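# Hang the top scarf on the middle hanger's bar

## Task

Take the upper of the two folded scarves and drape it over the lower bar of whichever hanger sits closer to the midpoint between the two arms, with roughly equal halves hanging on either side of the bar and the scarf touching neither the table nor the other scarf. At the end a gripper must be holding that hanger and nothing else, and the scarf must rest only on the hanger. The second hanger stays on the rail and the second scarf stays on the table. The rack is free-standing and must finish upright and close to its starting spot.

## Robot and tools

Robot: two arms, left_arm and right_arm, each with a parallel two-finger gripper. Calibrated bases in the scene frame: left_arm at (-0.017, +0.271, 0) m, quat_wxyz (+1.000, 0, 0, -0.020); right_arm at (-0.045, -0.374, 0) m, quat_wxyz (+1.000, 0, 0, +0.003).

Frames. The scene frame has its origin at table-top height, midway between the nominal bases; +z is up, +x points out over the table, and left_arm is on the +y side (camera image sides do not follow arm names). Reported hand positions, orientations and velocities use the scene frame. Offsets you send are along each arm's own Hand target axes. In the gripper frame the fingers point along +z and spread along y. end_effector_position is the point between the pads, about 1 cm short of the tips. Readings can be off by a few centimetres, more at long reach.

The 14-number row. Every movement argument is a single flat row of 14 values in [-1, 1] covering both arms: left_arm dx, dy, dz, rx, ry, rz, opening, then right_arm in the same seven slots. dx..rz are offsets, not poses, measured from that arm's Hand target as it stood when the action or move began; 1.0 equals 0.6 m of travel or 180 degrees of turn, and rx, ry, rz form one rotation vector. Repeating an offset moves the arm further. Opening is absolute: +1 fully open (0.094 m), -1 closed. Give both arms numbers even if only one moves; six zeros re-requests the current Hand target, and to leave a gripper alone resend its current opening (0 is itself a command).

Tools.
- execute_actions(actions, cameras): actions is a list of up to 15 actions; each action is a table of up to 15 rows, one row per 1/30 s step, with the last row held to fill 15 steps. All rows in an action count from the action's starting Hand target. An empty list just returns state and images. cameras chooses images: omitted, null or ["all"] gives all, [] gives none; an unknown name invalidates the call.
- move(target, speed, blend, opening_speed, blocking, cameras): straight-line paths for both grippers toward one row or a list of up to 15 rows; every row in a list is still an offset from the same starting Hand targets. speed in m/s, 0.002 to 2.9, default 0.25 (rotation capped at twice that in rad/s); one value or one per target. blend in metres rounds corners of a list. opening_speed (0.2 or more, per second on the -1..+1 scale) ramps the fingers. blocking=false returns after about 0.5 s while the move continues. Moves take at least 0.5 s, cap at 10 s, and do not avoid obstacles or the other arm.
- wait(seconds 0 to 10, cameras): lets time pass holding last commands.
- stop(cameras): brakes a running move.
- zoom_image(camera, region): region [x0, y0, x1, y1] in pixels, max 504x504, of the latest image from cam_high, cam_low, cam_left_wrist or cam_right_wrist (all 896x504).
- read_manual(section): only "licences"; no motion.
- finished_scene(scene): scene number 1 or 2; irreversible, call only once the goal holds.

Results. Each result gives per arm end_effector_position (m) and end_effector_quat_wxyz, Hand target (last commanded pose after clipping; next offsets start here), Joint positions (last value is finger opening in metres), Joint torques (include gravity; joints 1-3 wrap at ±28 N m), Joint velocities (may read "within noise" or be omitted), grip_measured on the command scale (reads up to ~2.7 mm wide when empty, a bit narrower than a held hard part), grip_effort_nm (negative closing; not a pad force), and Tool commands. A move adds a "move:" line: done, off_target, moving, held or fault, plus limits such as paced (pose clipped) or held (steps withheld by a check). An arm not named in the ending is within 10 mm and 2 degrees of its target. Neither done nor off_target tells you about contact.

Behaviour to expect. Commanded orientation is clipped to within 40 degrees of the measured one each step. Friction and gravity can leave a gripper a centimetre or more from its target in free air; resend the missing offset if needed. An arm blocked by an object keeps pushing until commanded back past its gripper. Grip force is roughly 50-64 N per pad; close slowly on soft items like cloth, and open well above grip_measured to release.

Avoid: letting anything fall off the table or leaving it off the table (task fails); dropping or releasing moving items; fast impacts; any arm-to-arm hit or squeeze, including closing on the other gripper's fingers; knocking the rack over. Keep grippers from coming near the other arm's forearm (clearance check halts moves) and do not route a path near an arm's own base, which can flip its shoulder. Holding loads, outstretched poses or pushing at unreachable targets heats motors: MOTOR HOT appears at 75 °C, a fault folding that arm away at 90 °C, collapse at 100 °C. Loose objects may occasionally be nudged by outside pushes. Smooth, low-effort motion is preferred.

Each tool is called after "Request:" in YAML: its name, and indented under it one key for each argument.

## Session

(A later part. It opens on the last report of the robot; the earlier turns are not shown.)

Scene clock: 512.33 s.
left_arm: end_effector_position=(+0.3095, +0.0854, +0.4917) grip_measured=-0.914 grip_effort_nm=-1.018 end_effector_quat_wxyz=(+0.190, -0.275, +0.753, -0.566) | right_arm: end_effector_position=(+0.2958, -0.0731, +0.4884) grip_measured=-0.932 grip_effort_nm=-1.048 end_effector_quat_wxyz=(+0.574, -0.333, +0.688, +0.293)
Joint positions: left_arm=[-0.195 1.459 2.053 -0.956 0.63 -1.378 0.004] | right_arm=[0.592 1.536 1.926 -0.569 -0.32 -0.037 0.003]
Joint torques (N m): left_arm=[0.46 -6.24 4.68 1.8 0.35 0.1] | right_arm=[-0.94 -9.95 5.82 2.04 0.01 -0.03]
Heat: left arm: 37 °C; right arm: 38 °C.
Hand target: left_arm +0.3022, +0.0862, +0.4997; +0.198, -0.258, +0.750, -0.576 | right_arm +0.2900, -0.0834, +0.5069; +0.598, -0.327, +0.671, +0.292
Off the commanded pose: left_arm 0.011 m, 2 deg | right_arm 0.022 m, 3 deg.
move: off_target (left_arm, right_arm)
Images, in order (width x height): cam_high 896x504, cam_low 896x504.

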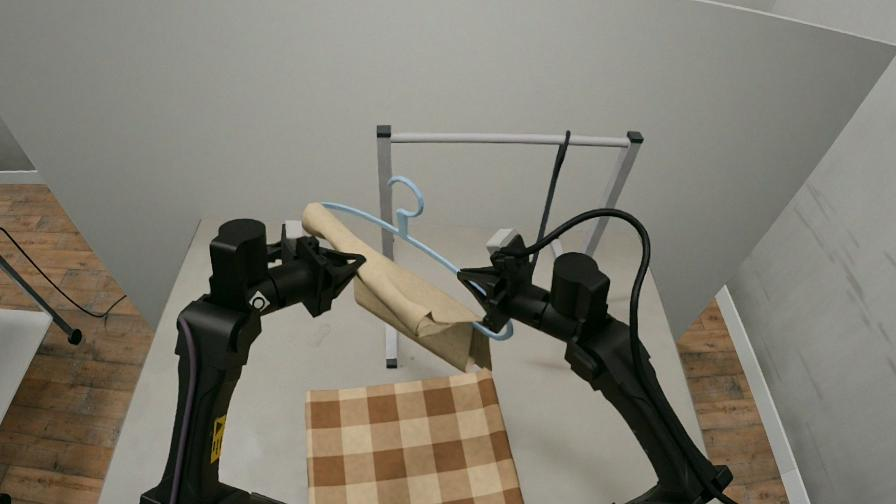

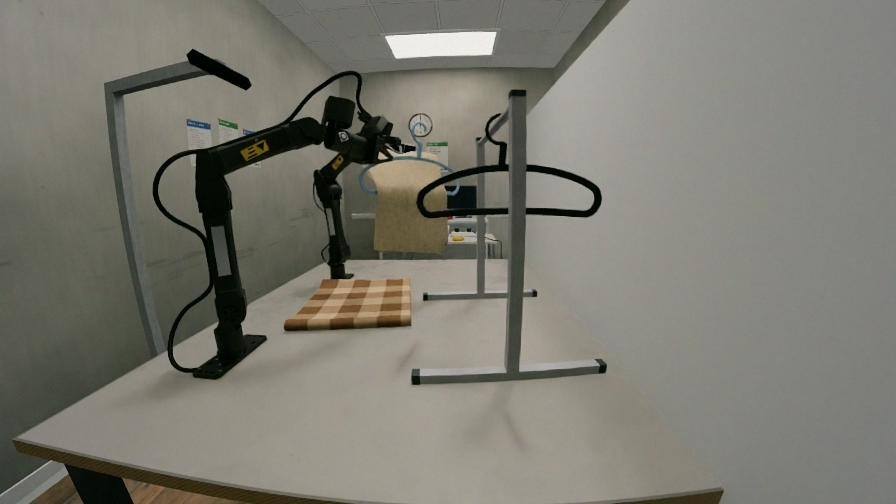

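Request:
move:
  target:
    - [0.0065,0.0738,-0.0052,0,0,0,-1, 0,-0.05,0,0,0,0,-0.95]
    - [0.0108,0.1746,0.0052,0,0,0,-1, 0,-0.0667,0,0,0,0,-0.95]
  speed: 0.07
  blend: 0.02

Request:
zoom_image:
  camera: "cam_low"
  region: [310, 80, 510, 280]

Request:
zoom_image:
  camera: "cam_high"
  region: [280, 150, 560, 440]

Scene clock: 518.30 s.
left_arm: end_effector_position=(+0.2883, +0.1004, +0.3983) grip_measured=-0.914 grip_effort_nm=-1.013 end_effector_quat_wxyz=(+0.199, -0.267, +0.749, -0.573) | right_arm: end_effector_position=(+0.3151, -0.1023, +0.4834) grip_measured=-0.932 grip_effort_nm=-1.043 end_effector_quat_wxyz=(+0.565, -0.330, +0.694, +0.303)
Joint positions: left_arm=[-0.147 1.135 1.353 -0.565 0.677 -1.357 0.004] | right_arm=[0.462 1.544 1.926 -0.583 -0.46 -0.042 0.003]
Joint torques (N m): left_arm=[0.62 -4.36 5.57 1.58 0.38 0.09] | right_arm=[-1.31 -6.56 10.02 2.13 0.04 -0.15]
Heat: left arm: 38 °C; right arm: 37 °C.
Hand target: left_arm +0.2823, +0.1011, +0.3977; +0.198, -0.258, +0.750, -0.576 | right_arm +0.3215, -0.1080, +0.5069; +0.599, -0.327, +0.671, +0.292
Off the commanded pose: left_arm 0.006 m, 1 deg | right_arm 0.025 m, 5 deg.
move: off_target (right_arm)

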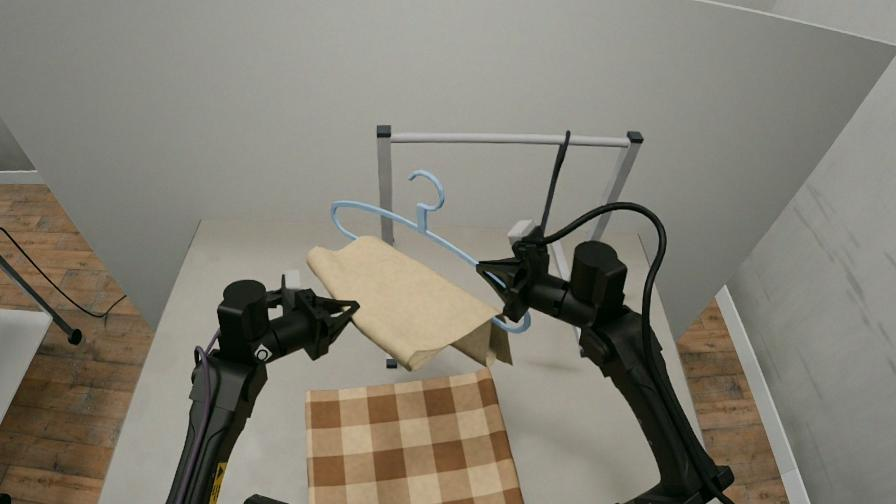

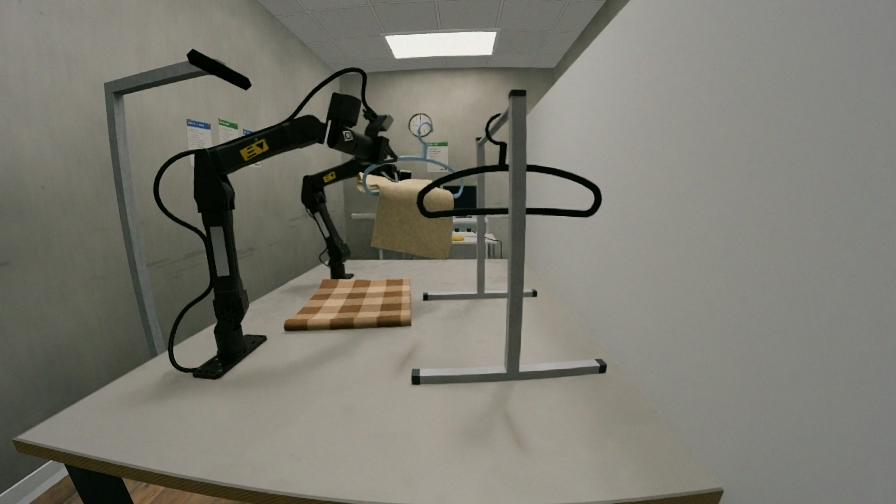

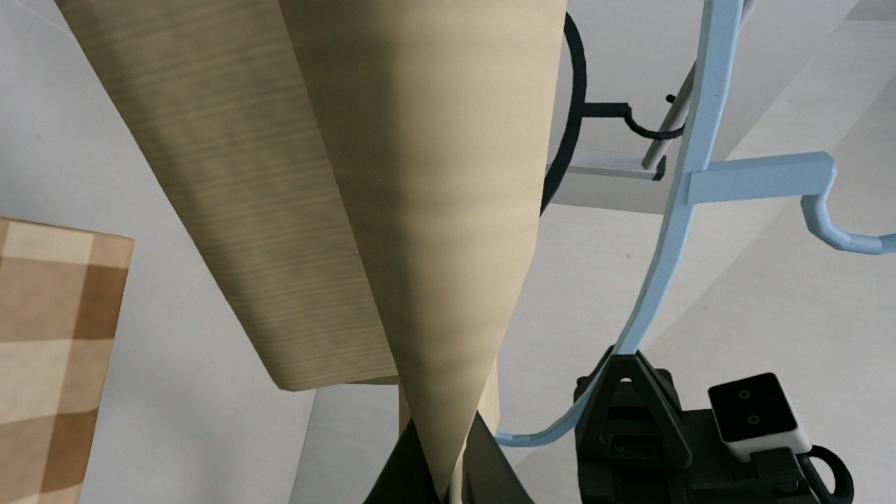

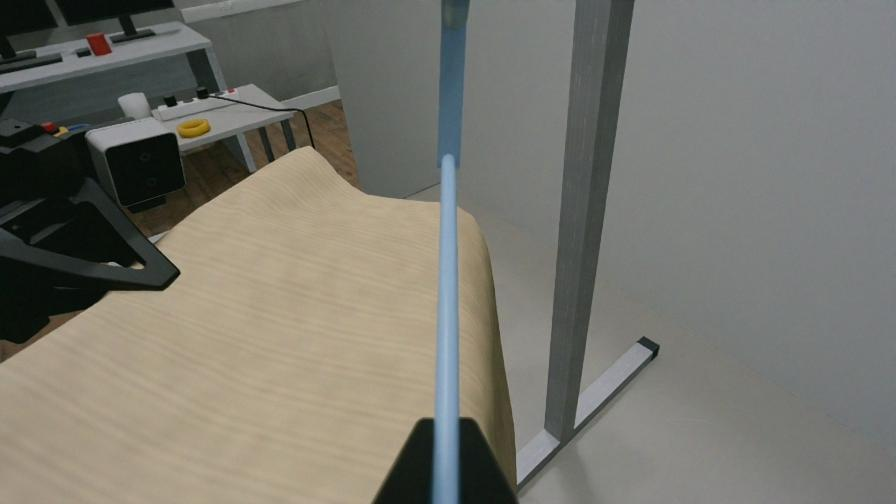

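Scaled by 2.520.

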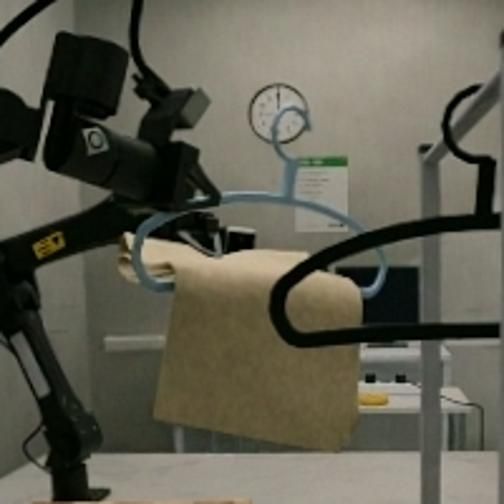

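Scaled by 1.738.

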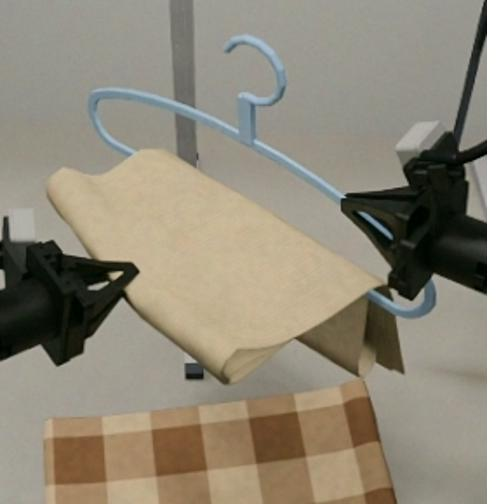

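Request:
move:
  target:
    - [0.0022,0.1195,0.0237,0,0,0,-1, 0,0,0,0,0,0,-0.95]
    - [-0.0095,0.1968,0.0897,0,0,0,-1, 0,0,0,0,0,0,-0.95]
  speed: 0.07
  blend: 0.02

Request:
zoom_image:
  camera: "cam_low"
  region: [310, 80, 510, 280]

Request:
zoom_image:
  camera: "cam_high"
  region: [280, 150, 560, 440]

Scene clock: 522.00 s.
left_arm: end_effector_position=(+0.3010, +0.0880, +0.2817) grip_measured=-0.915 grip_effort_nm=-1.013 end_effector_quat_wxyz=(+0.206, -0.249, +0.745, -0.583) | right_arm: end_effector_position=(+0.3156, -0.1042, +0.4799) grip_measured=-0.932 grip_effort_nm=-1.048 end_effector_quat_wxyz=(+0.560, -0.329, +0.699, +0.300)
Joint positions: left_arm=[-0.179 1.087 0.816 -0.032 0.668 -1.364 0.004] | right_arm=[0.458 1.544 1.926 -0.599 -0.46 -0.045 0.003]
Joint torques (N m): left_arm=[-0.54 -2.92 6.06 1.56 0.01 -0.02] | right_arm=[-0.92 -6.71 9.84 2.29 0.01 -0.12]
Heat: left arm: 38 °C; right arm: 37 °C.
Hand target: left_arm +0.3000, +0.0875, +0.2698; +0.198, -0.258, +0.750, -0.576 | right_arm +0.3215, -0.1080, +0.5069; +0.599, -0.327, +0.671, +0.292
Off the commanded pose: left_arm 0.012 m, 2 deg | right_arm 0.028 m, 6 deg.
move: off_target (left_arm, right_arm)

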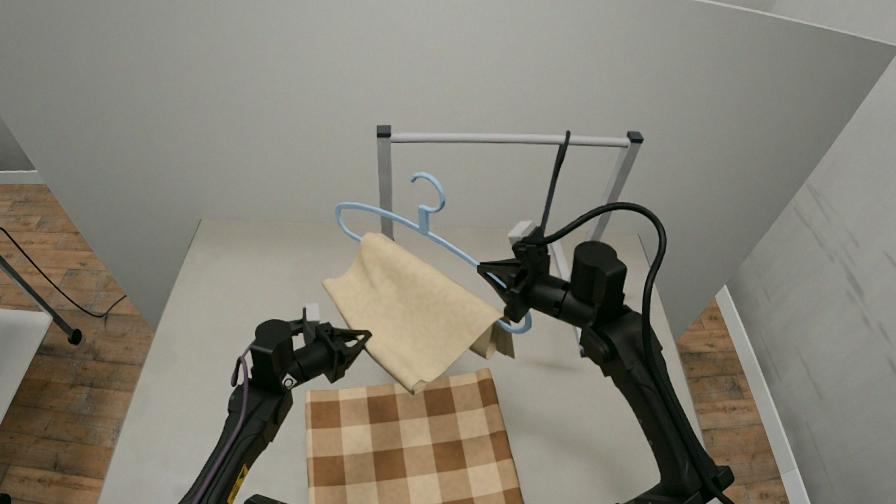

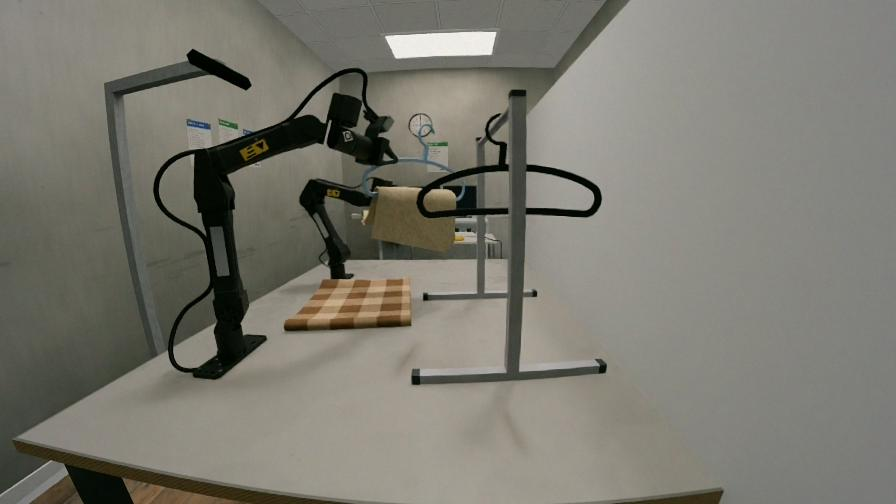

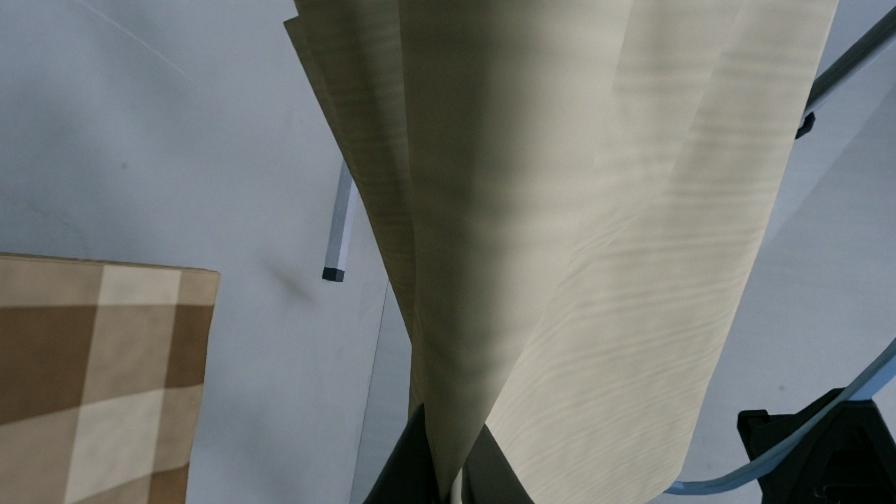

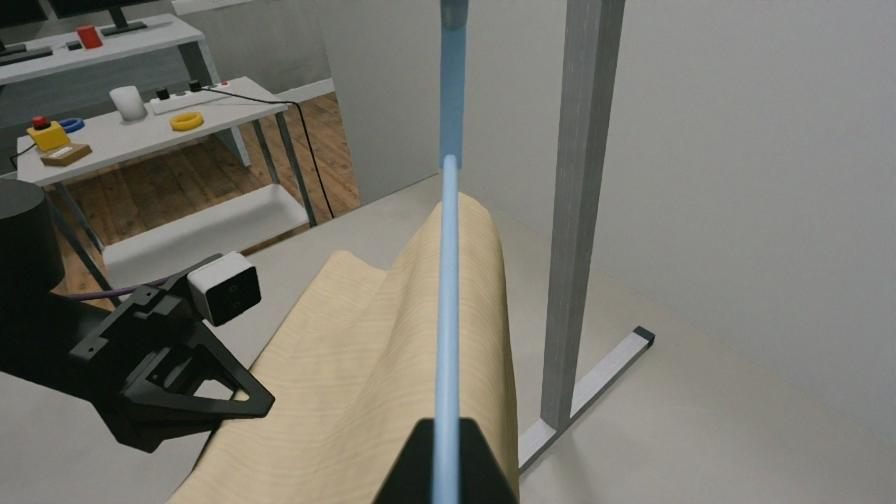

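Scaled by 2.520.

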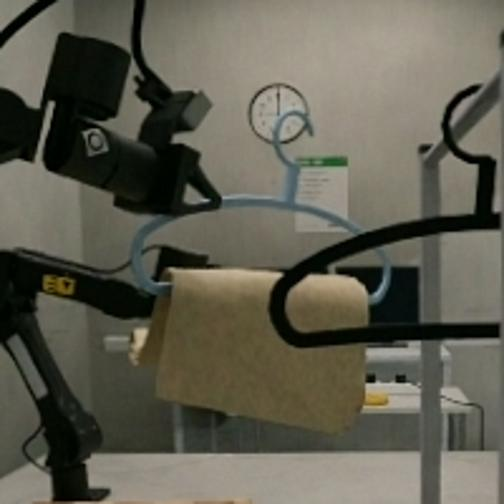

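Scaled by 1.738.

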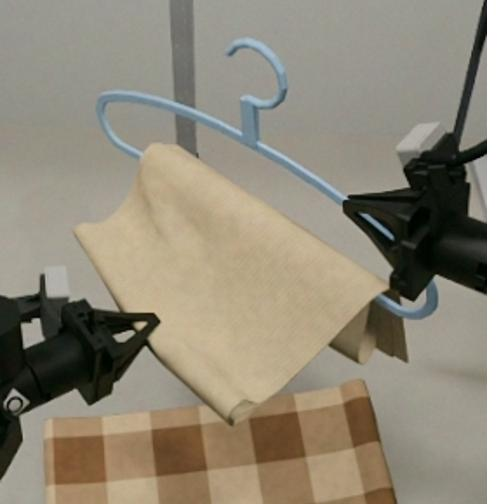

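Request:
move:
  target:
    - [-0.0207,0.0477,0.0928,0,0,0,-1, 0,0,0,0,0,0,-0.95]
    - [-0.0377,0.0567,0.162,0,0,0,-1, 0,0,0,0,0,0,-0.95]
  speed: 0.07
  blend: 0.015

Request:
zoom_image:
  camera: "cam_low"
  region: [310, 80, 510, 280]

Request:
zoom_image:
  camera: "cam_high"
  region: [280, 150, 560, 440]

Scene clock: 525.30 s.
left_arm: end_effector_position=(+0.3639, +0.0368, +0.2068) grip_measured=-0.914 grip_effort_nm=-1.018 end_effector_quat_wxyz=(+0.192, -0.257, +0.751, -0.577) | right_arm: end_effector_position=(+0.3175, -0.1067, +0.4773) grip_measured=-0.932 grip_effort_nm=-1.043 end_effector_quat_wxyz=(+0.558, -0.326, +0.704, +0.295)
Joint positions: left_arm=[-0.3 1.486 0.809 0.363 0.558 -1.41 0.004] | right_arm=[0.455 1.544 1.926 -0.61 -0.449 -0.049 0.003]
Joint torques (N m): left_arm=[-0.55 -5.24 9.98 1.58 -0.07 -0.02] | right_arm=[-0.66 -6.83 9.7 2.41 -0.07 -0.09]
Heat: left arm: 38 °C; right arm: 37 °C.
Hand target: left_arm +0.3702, +0.0342, +0.2119; +0.198, -0.258, +0.750, -0.576 | right_arm +0.3215, -0.1080, +0.5069; +0.599, -0.327, +0.671, +0.292
Off the commanded pose: left_arm 0.008 m, 1 deg | right_arm 0.030 m, 6 deg.
move: off_target (right_arm)

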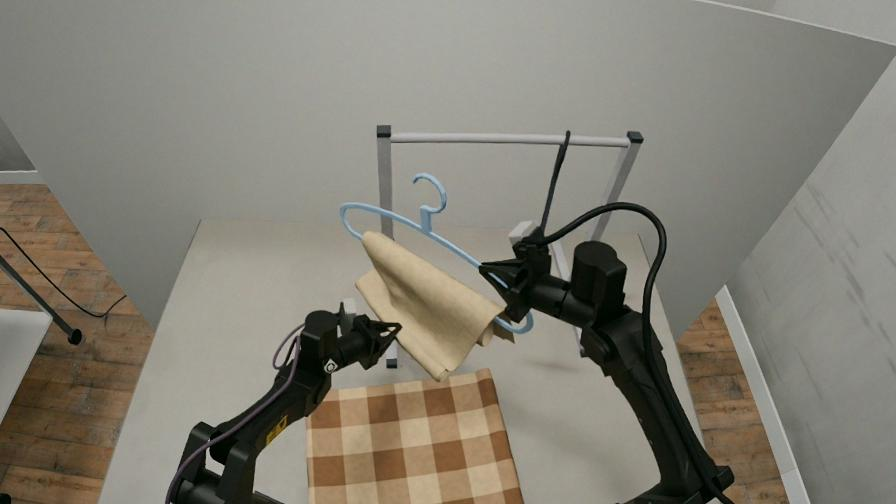

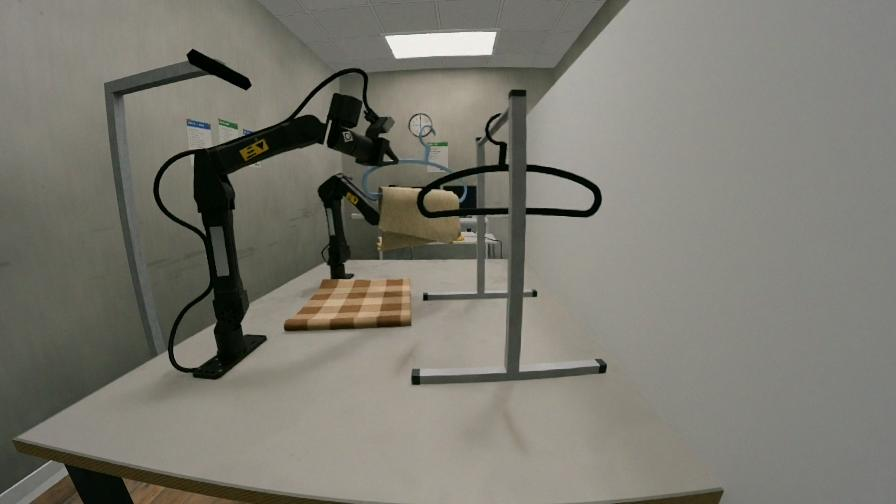

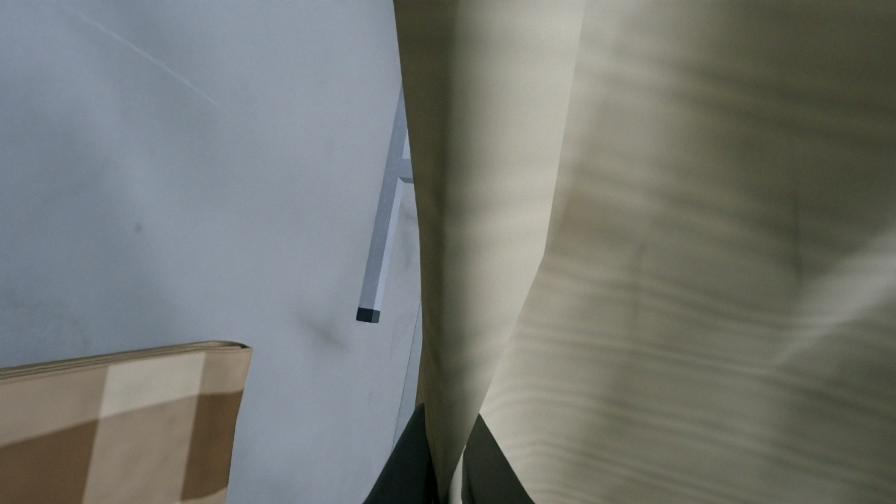

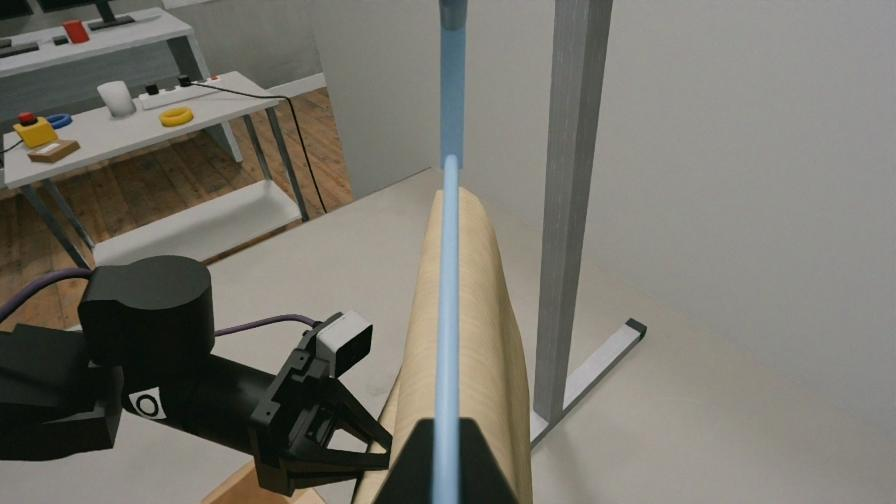

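Scaled by 2.520.

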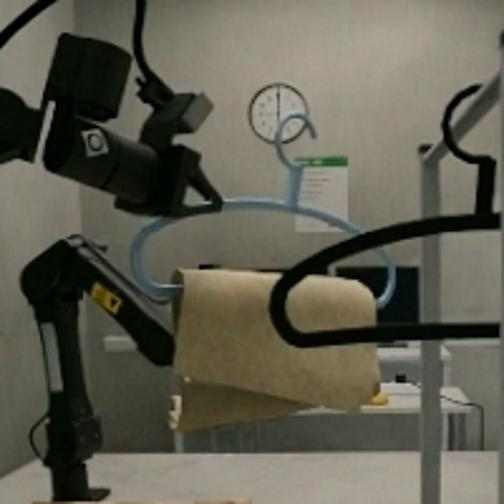

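Scaled by 1.738.

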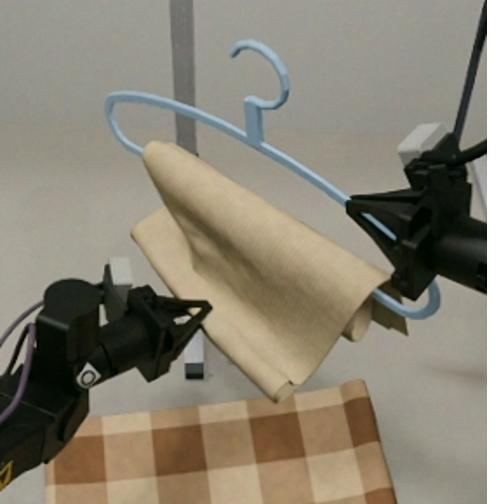

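Request:
move:
  target: [-0.0043,-0.0203,0.0113,0,0,0,-1, 0,0,0,0,0,0,-0.95]
  speed: 0.05
  cameras: []

Request:
move:
  target: [0,0,0,0,0,0,-0.5, 0,0,0,0,0,0,-0.95]
  opening_speed: 0.3

Request:
zoom_image:
  camera: "cam_low"
  region: [310, 80, 510, 280]

Request:
zoom_image:
  camera: "cam_high"
  region: [280, 150, 560, 440]

Scene clock: 527.43 s.
left_arm: end_effector_position=(+0.3731, +0.0315, +0.2170) grip_measured=-0.914 grip_effort_nm=-1.018 end_effector_quat_wxyz=(+0.195, -0.257, +0.750, -0.578) | right_arm: end_effector_position=(+0.3179, -0.1065, +0.4792) grip_measured=-0.932 grip_effort_nm=-1.048 end_effector_quat_wxyz=(+0.561, -0.326, +0.701, +0.294)
Joint positions: left_arm=[-0.309 1.508 0.868 0.335 0.545 -1.413 0.004] | right_arm=[0.455 1.544 1.926 -0.601 -0.449 -0.049 0.003]
Joint torques (N m): left_arm=[-0.62 -5.57 10.37 1.47 -0.03 -0.03] | right_arm=[-0.66 -6.72 9.8 2.32 -0.07 -0.08]
Heat: left arm: 38 °C; right arm: 37 °C.
Hand target: left_arm +0.3782, +0.0282, +0.2218; +0.198, -0.258, +0.750, -0.576 | right_arm +0.3214, -0.1079, +0.5069; +0.598, -0.327, +0.671, +0.292
Off the commanded pose: left_arm 0.008 m, 0 deg | right_arm 0.028 m, 6 deg.
move: off_target (right_arm)

Scene clock: 529.30 s.
left_arm: end_effector_position=(+0.3729, +0.0317, +0.2160) grip_measured=-0.502 grip_effort_nm=0.100 end_effector_quat_wxyz=(+0.194, -0.258, +0.751, -0.576) | right_arm: end_effector_position=(+0.3180, -0.1065, +0.4797) grip_measured=-0.932 grip_effort_nm=-1.038 end_effector_quat_wxyz=(+0.562, -0.326, +0.700, +0.294)
Joint positions: left_arm=[-0.309 1.508 0.868 0.331 0.544 -1.413 0.023] | right_arm=[0.455 1.544 1.926 -0.599 -0.449 -0.049 0.003]
Joint torques (N m): left_arm=[-0.61 -5.59 10.37 1.51 -0.02 -0.03] | right_arm=[-0.66 -6.69 9.84 2.3 -0.08 -0.08]
Heat: left arm: 38 °C; right arm: 37 °C.
Hand target: left_arm +0.3783, +0.0283, +0.2219; +0.198, -0.258, +0.750, -0.576 | right_arm +0.3214, -0.1080, +0.5068; +0.598, -0.327, +0.671, +0.292
Off the commanded pose: left_arm 0.009 m, 0 deg | right_arm 0.027 m, 5 deg.
move: off_target (right_arm)

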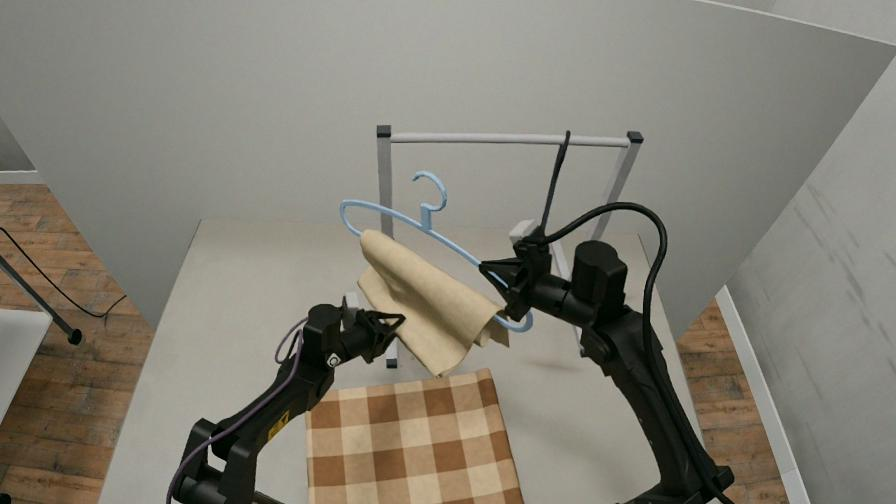

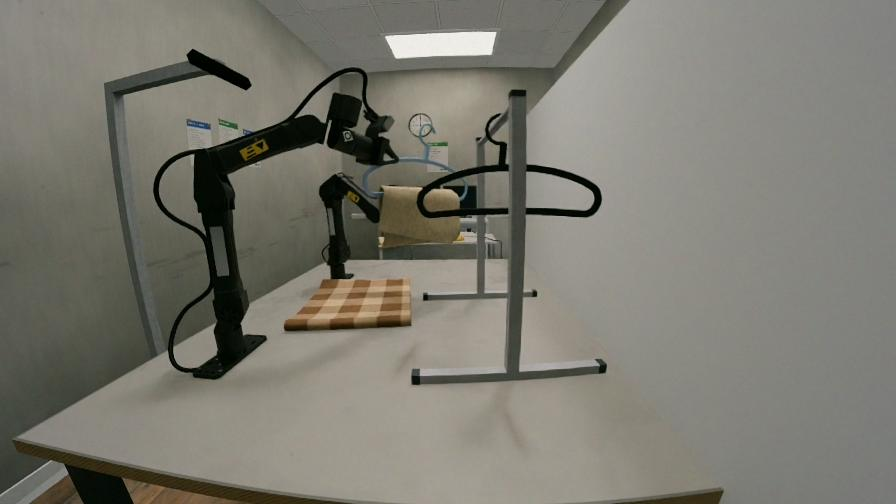

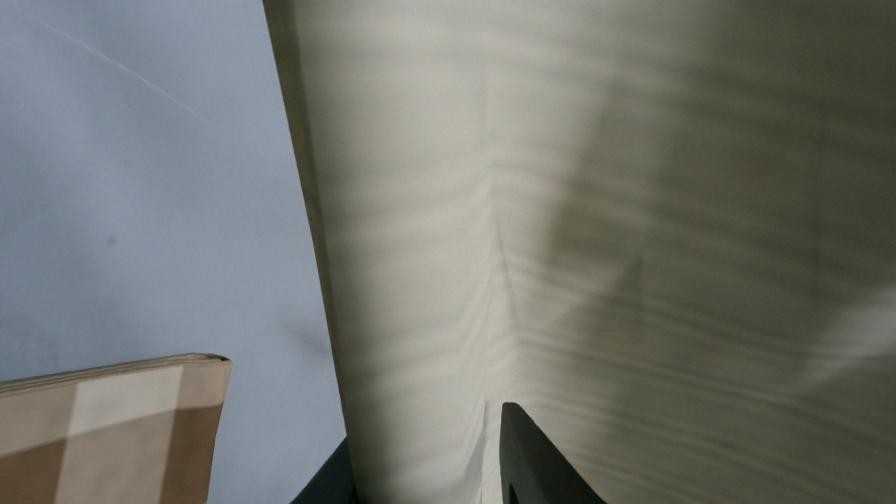

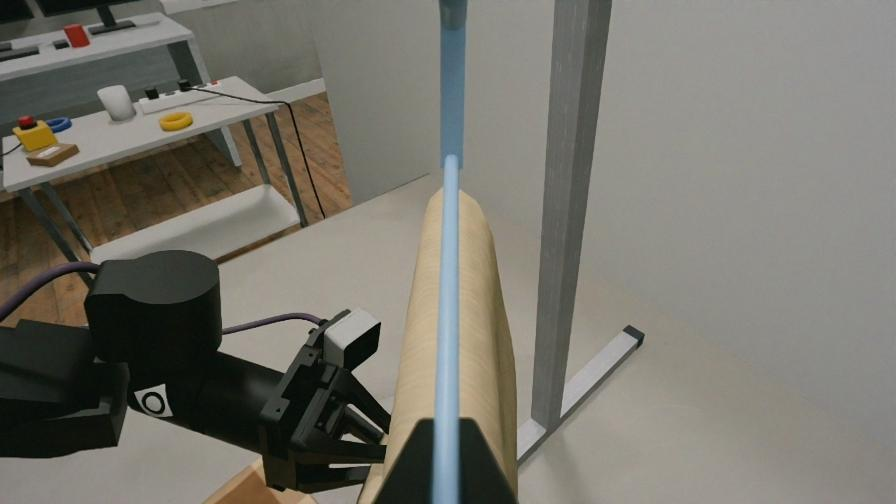

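Scaled by 2.520.

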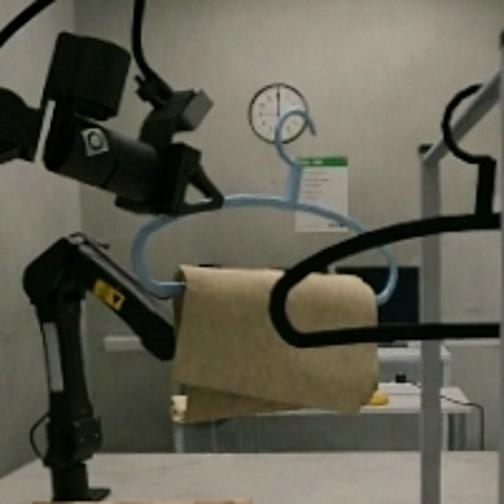

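Scaled by 1.738.

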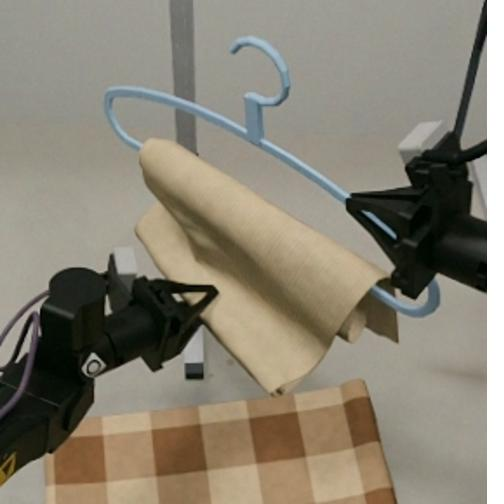

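Request:
execute_actions:
  actions: []

Scene clock: 531.37 s.
left_arm: end_effector_position=(+0.3728, +0.0317, +0.2160) grip_measured=-0.502 grip_effort_nm=0.100 end_effector_quat_wxyz=(+0.194, -0.258, +0.751, -0.576) | right_arm: end_effector_position=(+0.3180, -0.1065, +0.4798) grip_measured=-0.932 grip_effort_nm=-1.038 end_effector_quat_wxyz=(+0.563, -0.326, +0.700, +0.294)
Joint positions: left_arm=[-0.309 1.508 0.868 0.33 0.544 -1.413 0.023] | right_arm=[0.455 1.544 1.926 -0.599 -0.449 -0.049 0.003]
Joint velocities: within noise
Joint torques (N m): left_arm=[-0.59 -5.59 10.36 1.51 -0.02 -0.03] | right_arm=[-0.66 -6.68 9.84 2.29 -0.08 -0.08]
Heat: left arm: 38 °C; right arm: 37 °C.
Hand target: left_arm +0.3782, +0.0283, +0.2219; +0.198, -0.258, +0.750, -0.576 | right_arm +0.3215, -0.1080, +0.5069; +0.599, -0.327, +0.671, +0.292
Tool commands: left_gripper/opening=-0.5 right_gripper/opening=-0.95
Off the commanded pose: left_arm 0.009 m, 0 deg | right_arm 0.027 m, 5 deg.

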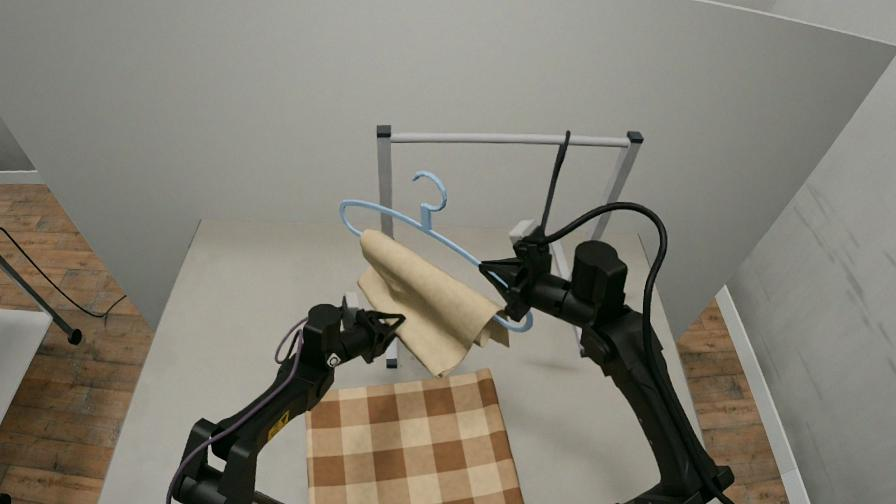

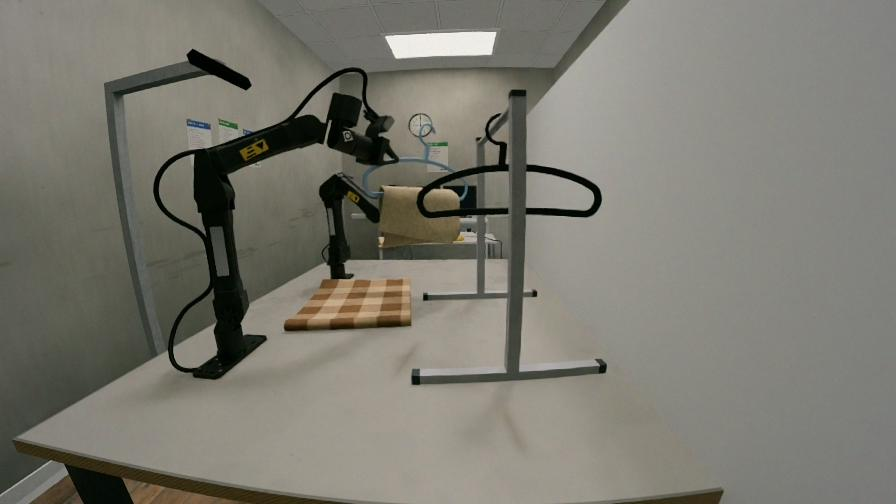

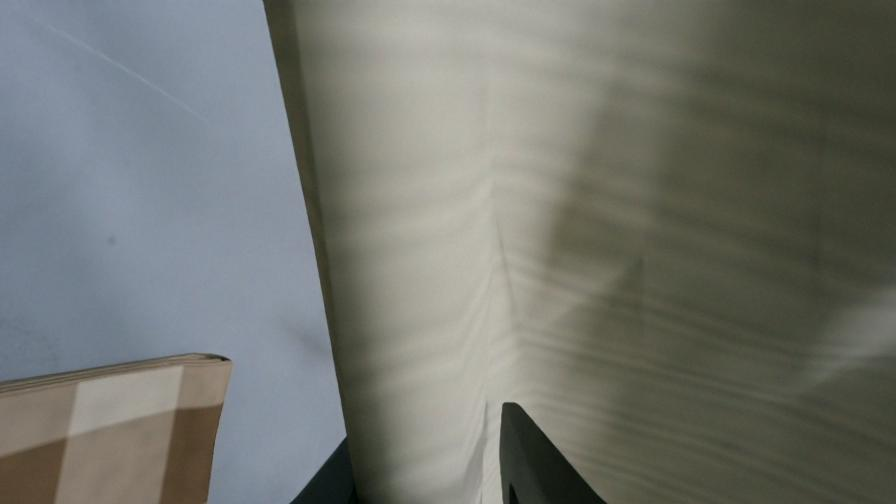

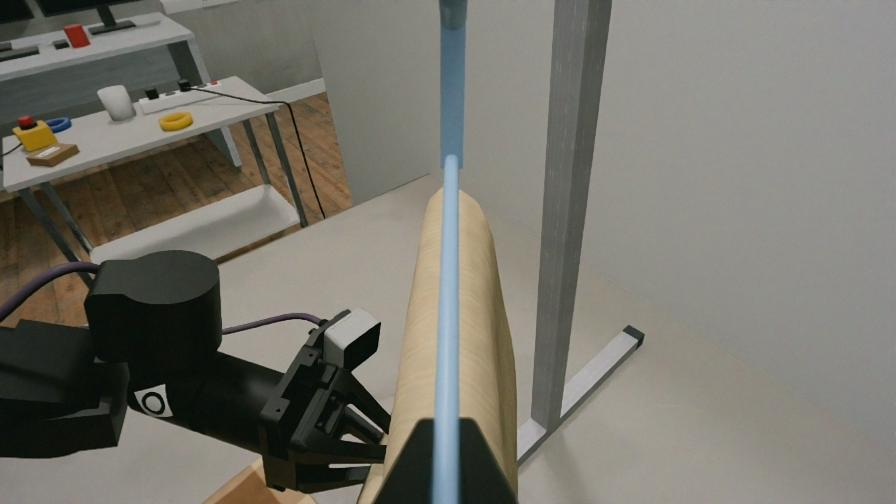

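Request:
move:
  target: [0,0.01,-0.09,0,0,0,-0.5,0,0,0,0,0,0,-0.95]
  speed: 0.05

Scene clock: 533.23 s.
left_arm: end_effector_position=(+0.3519, +0.0681, +0.2344) grip_measured=-0.502 grip_effort_nm=0.100 end_effector_quat_wxyz=(+0.202, -0.261, +0.745, -0.579) | right_arm: end_effector_position=(+0.3181, -0.1064, +0.4802) grip_measured=-0.932 grip_effort_nm=-1.048 end_effector_quat_wxyz=(+0.563, -0.326, +0.700, +0.294)
Joint positions: left_arm=[-0.217 1.351 0.803 0.239 0.618 -1.389 0.023] | right_arm=[0.455 1.544 1.926 -0.597 -0.449 -0.049 0.003]
Joint torques (N m): left_arm=[0.54 -6.75 5.93 1.48 0.3 0.13] | right_arm=[-0.66 -6.67 9.85 2.28 -0.07 -0.08]
Heat: left arm: 38 °C; right arm: 37 °C.
Hand target: left_arm +0.3451, +0.0706, +0.2299; +0.198, -0.258, +0.750, -0.576 | right_arm +0.3215, -0.1080, +0.5069; +0.598, -0.327, +0.671, +0.292
Off the commanded pose: left_arm 0.008 m, 1 deg | right_arm 0.027 m, 5 deg.
move: off_target (right_arm)

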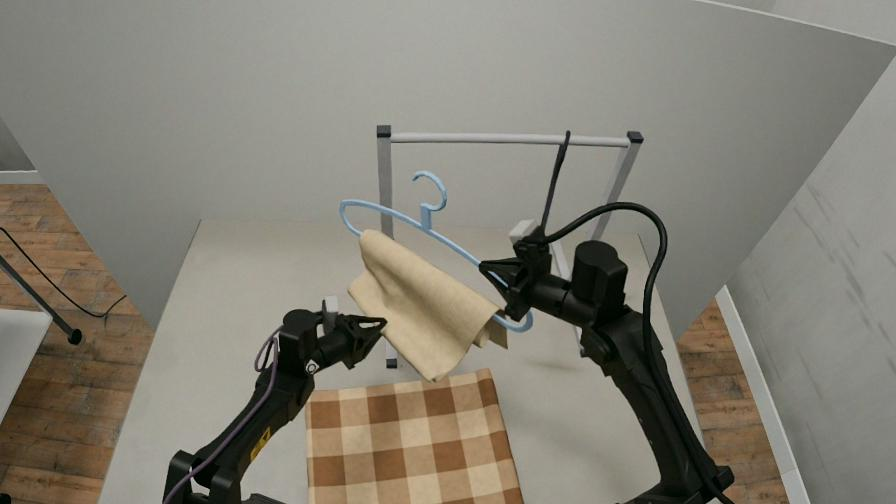

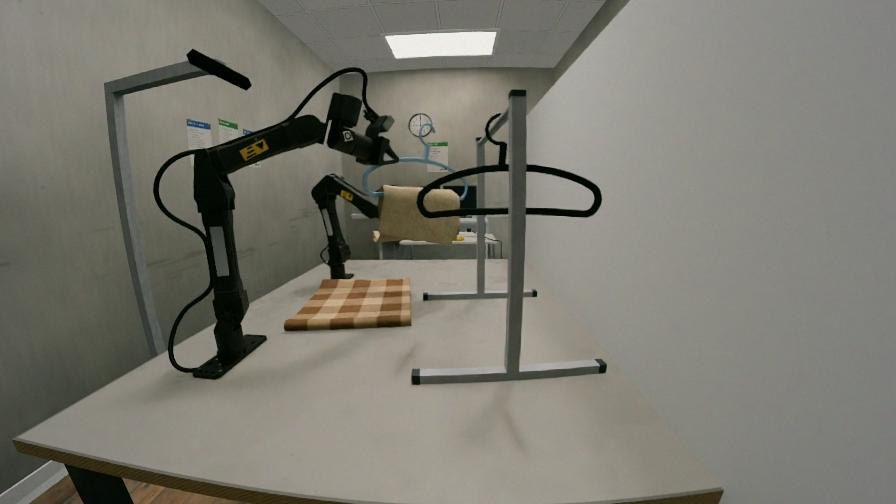

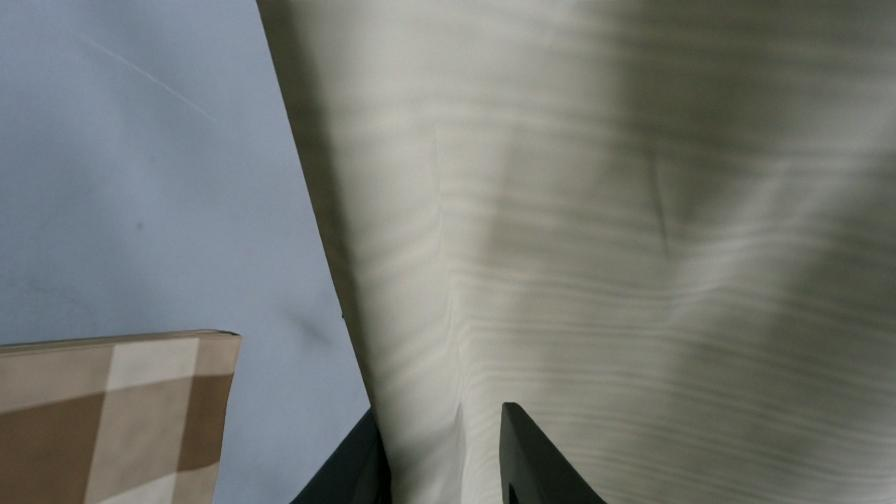

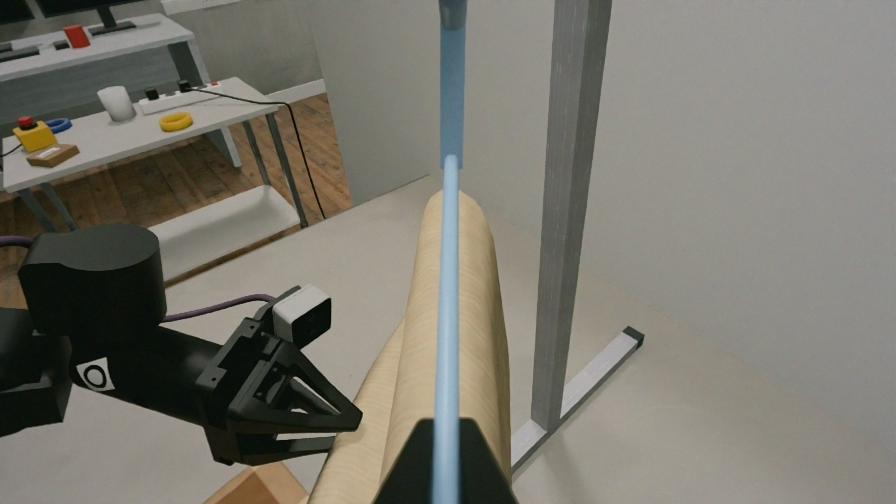

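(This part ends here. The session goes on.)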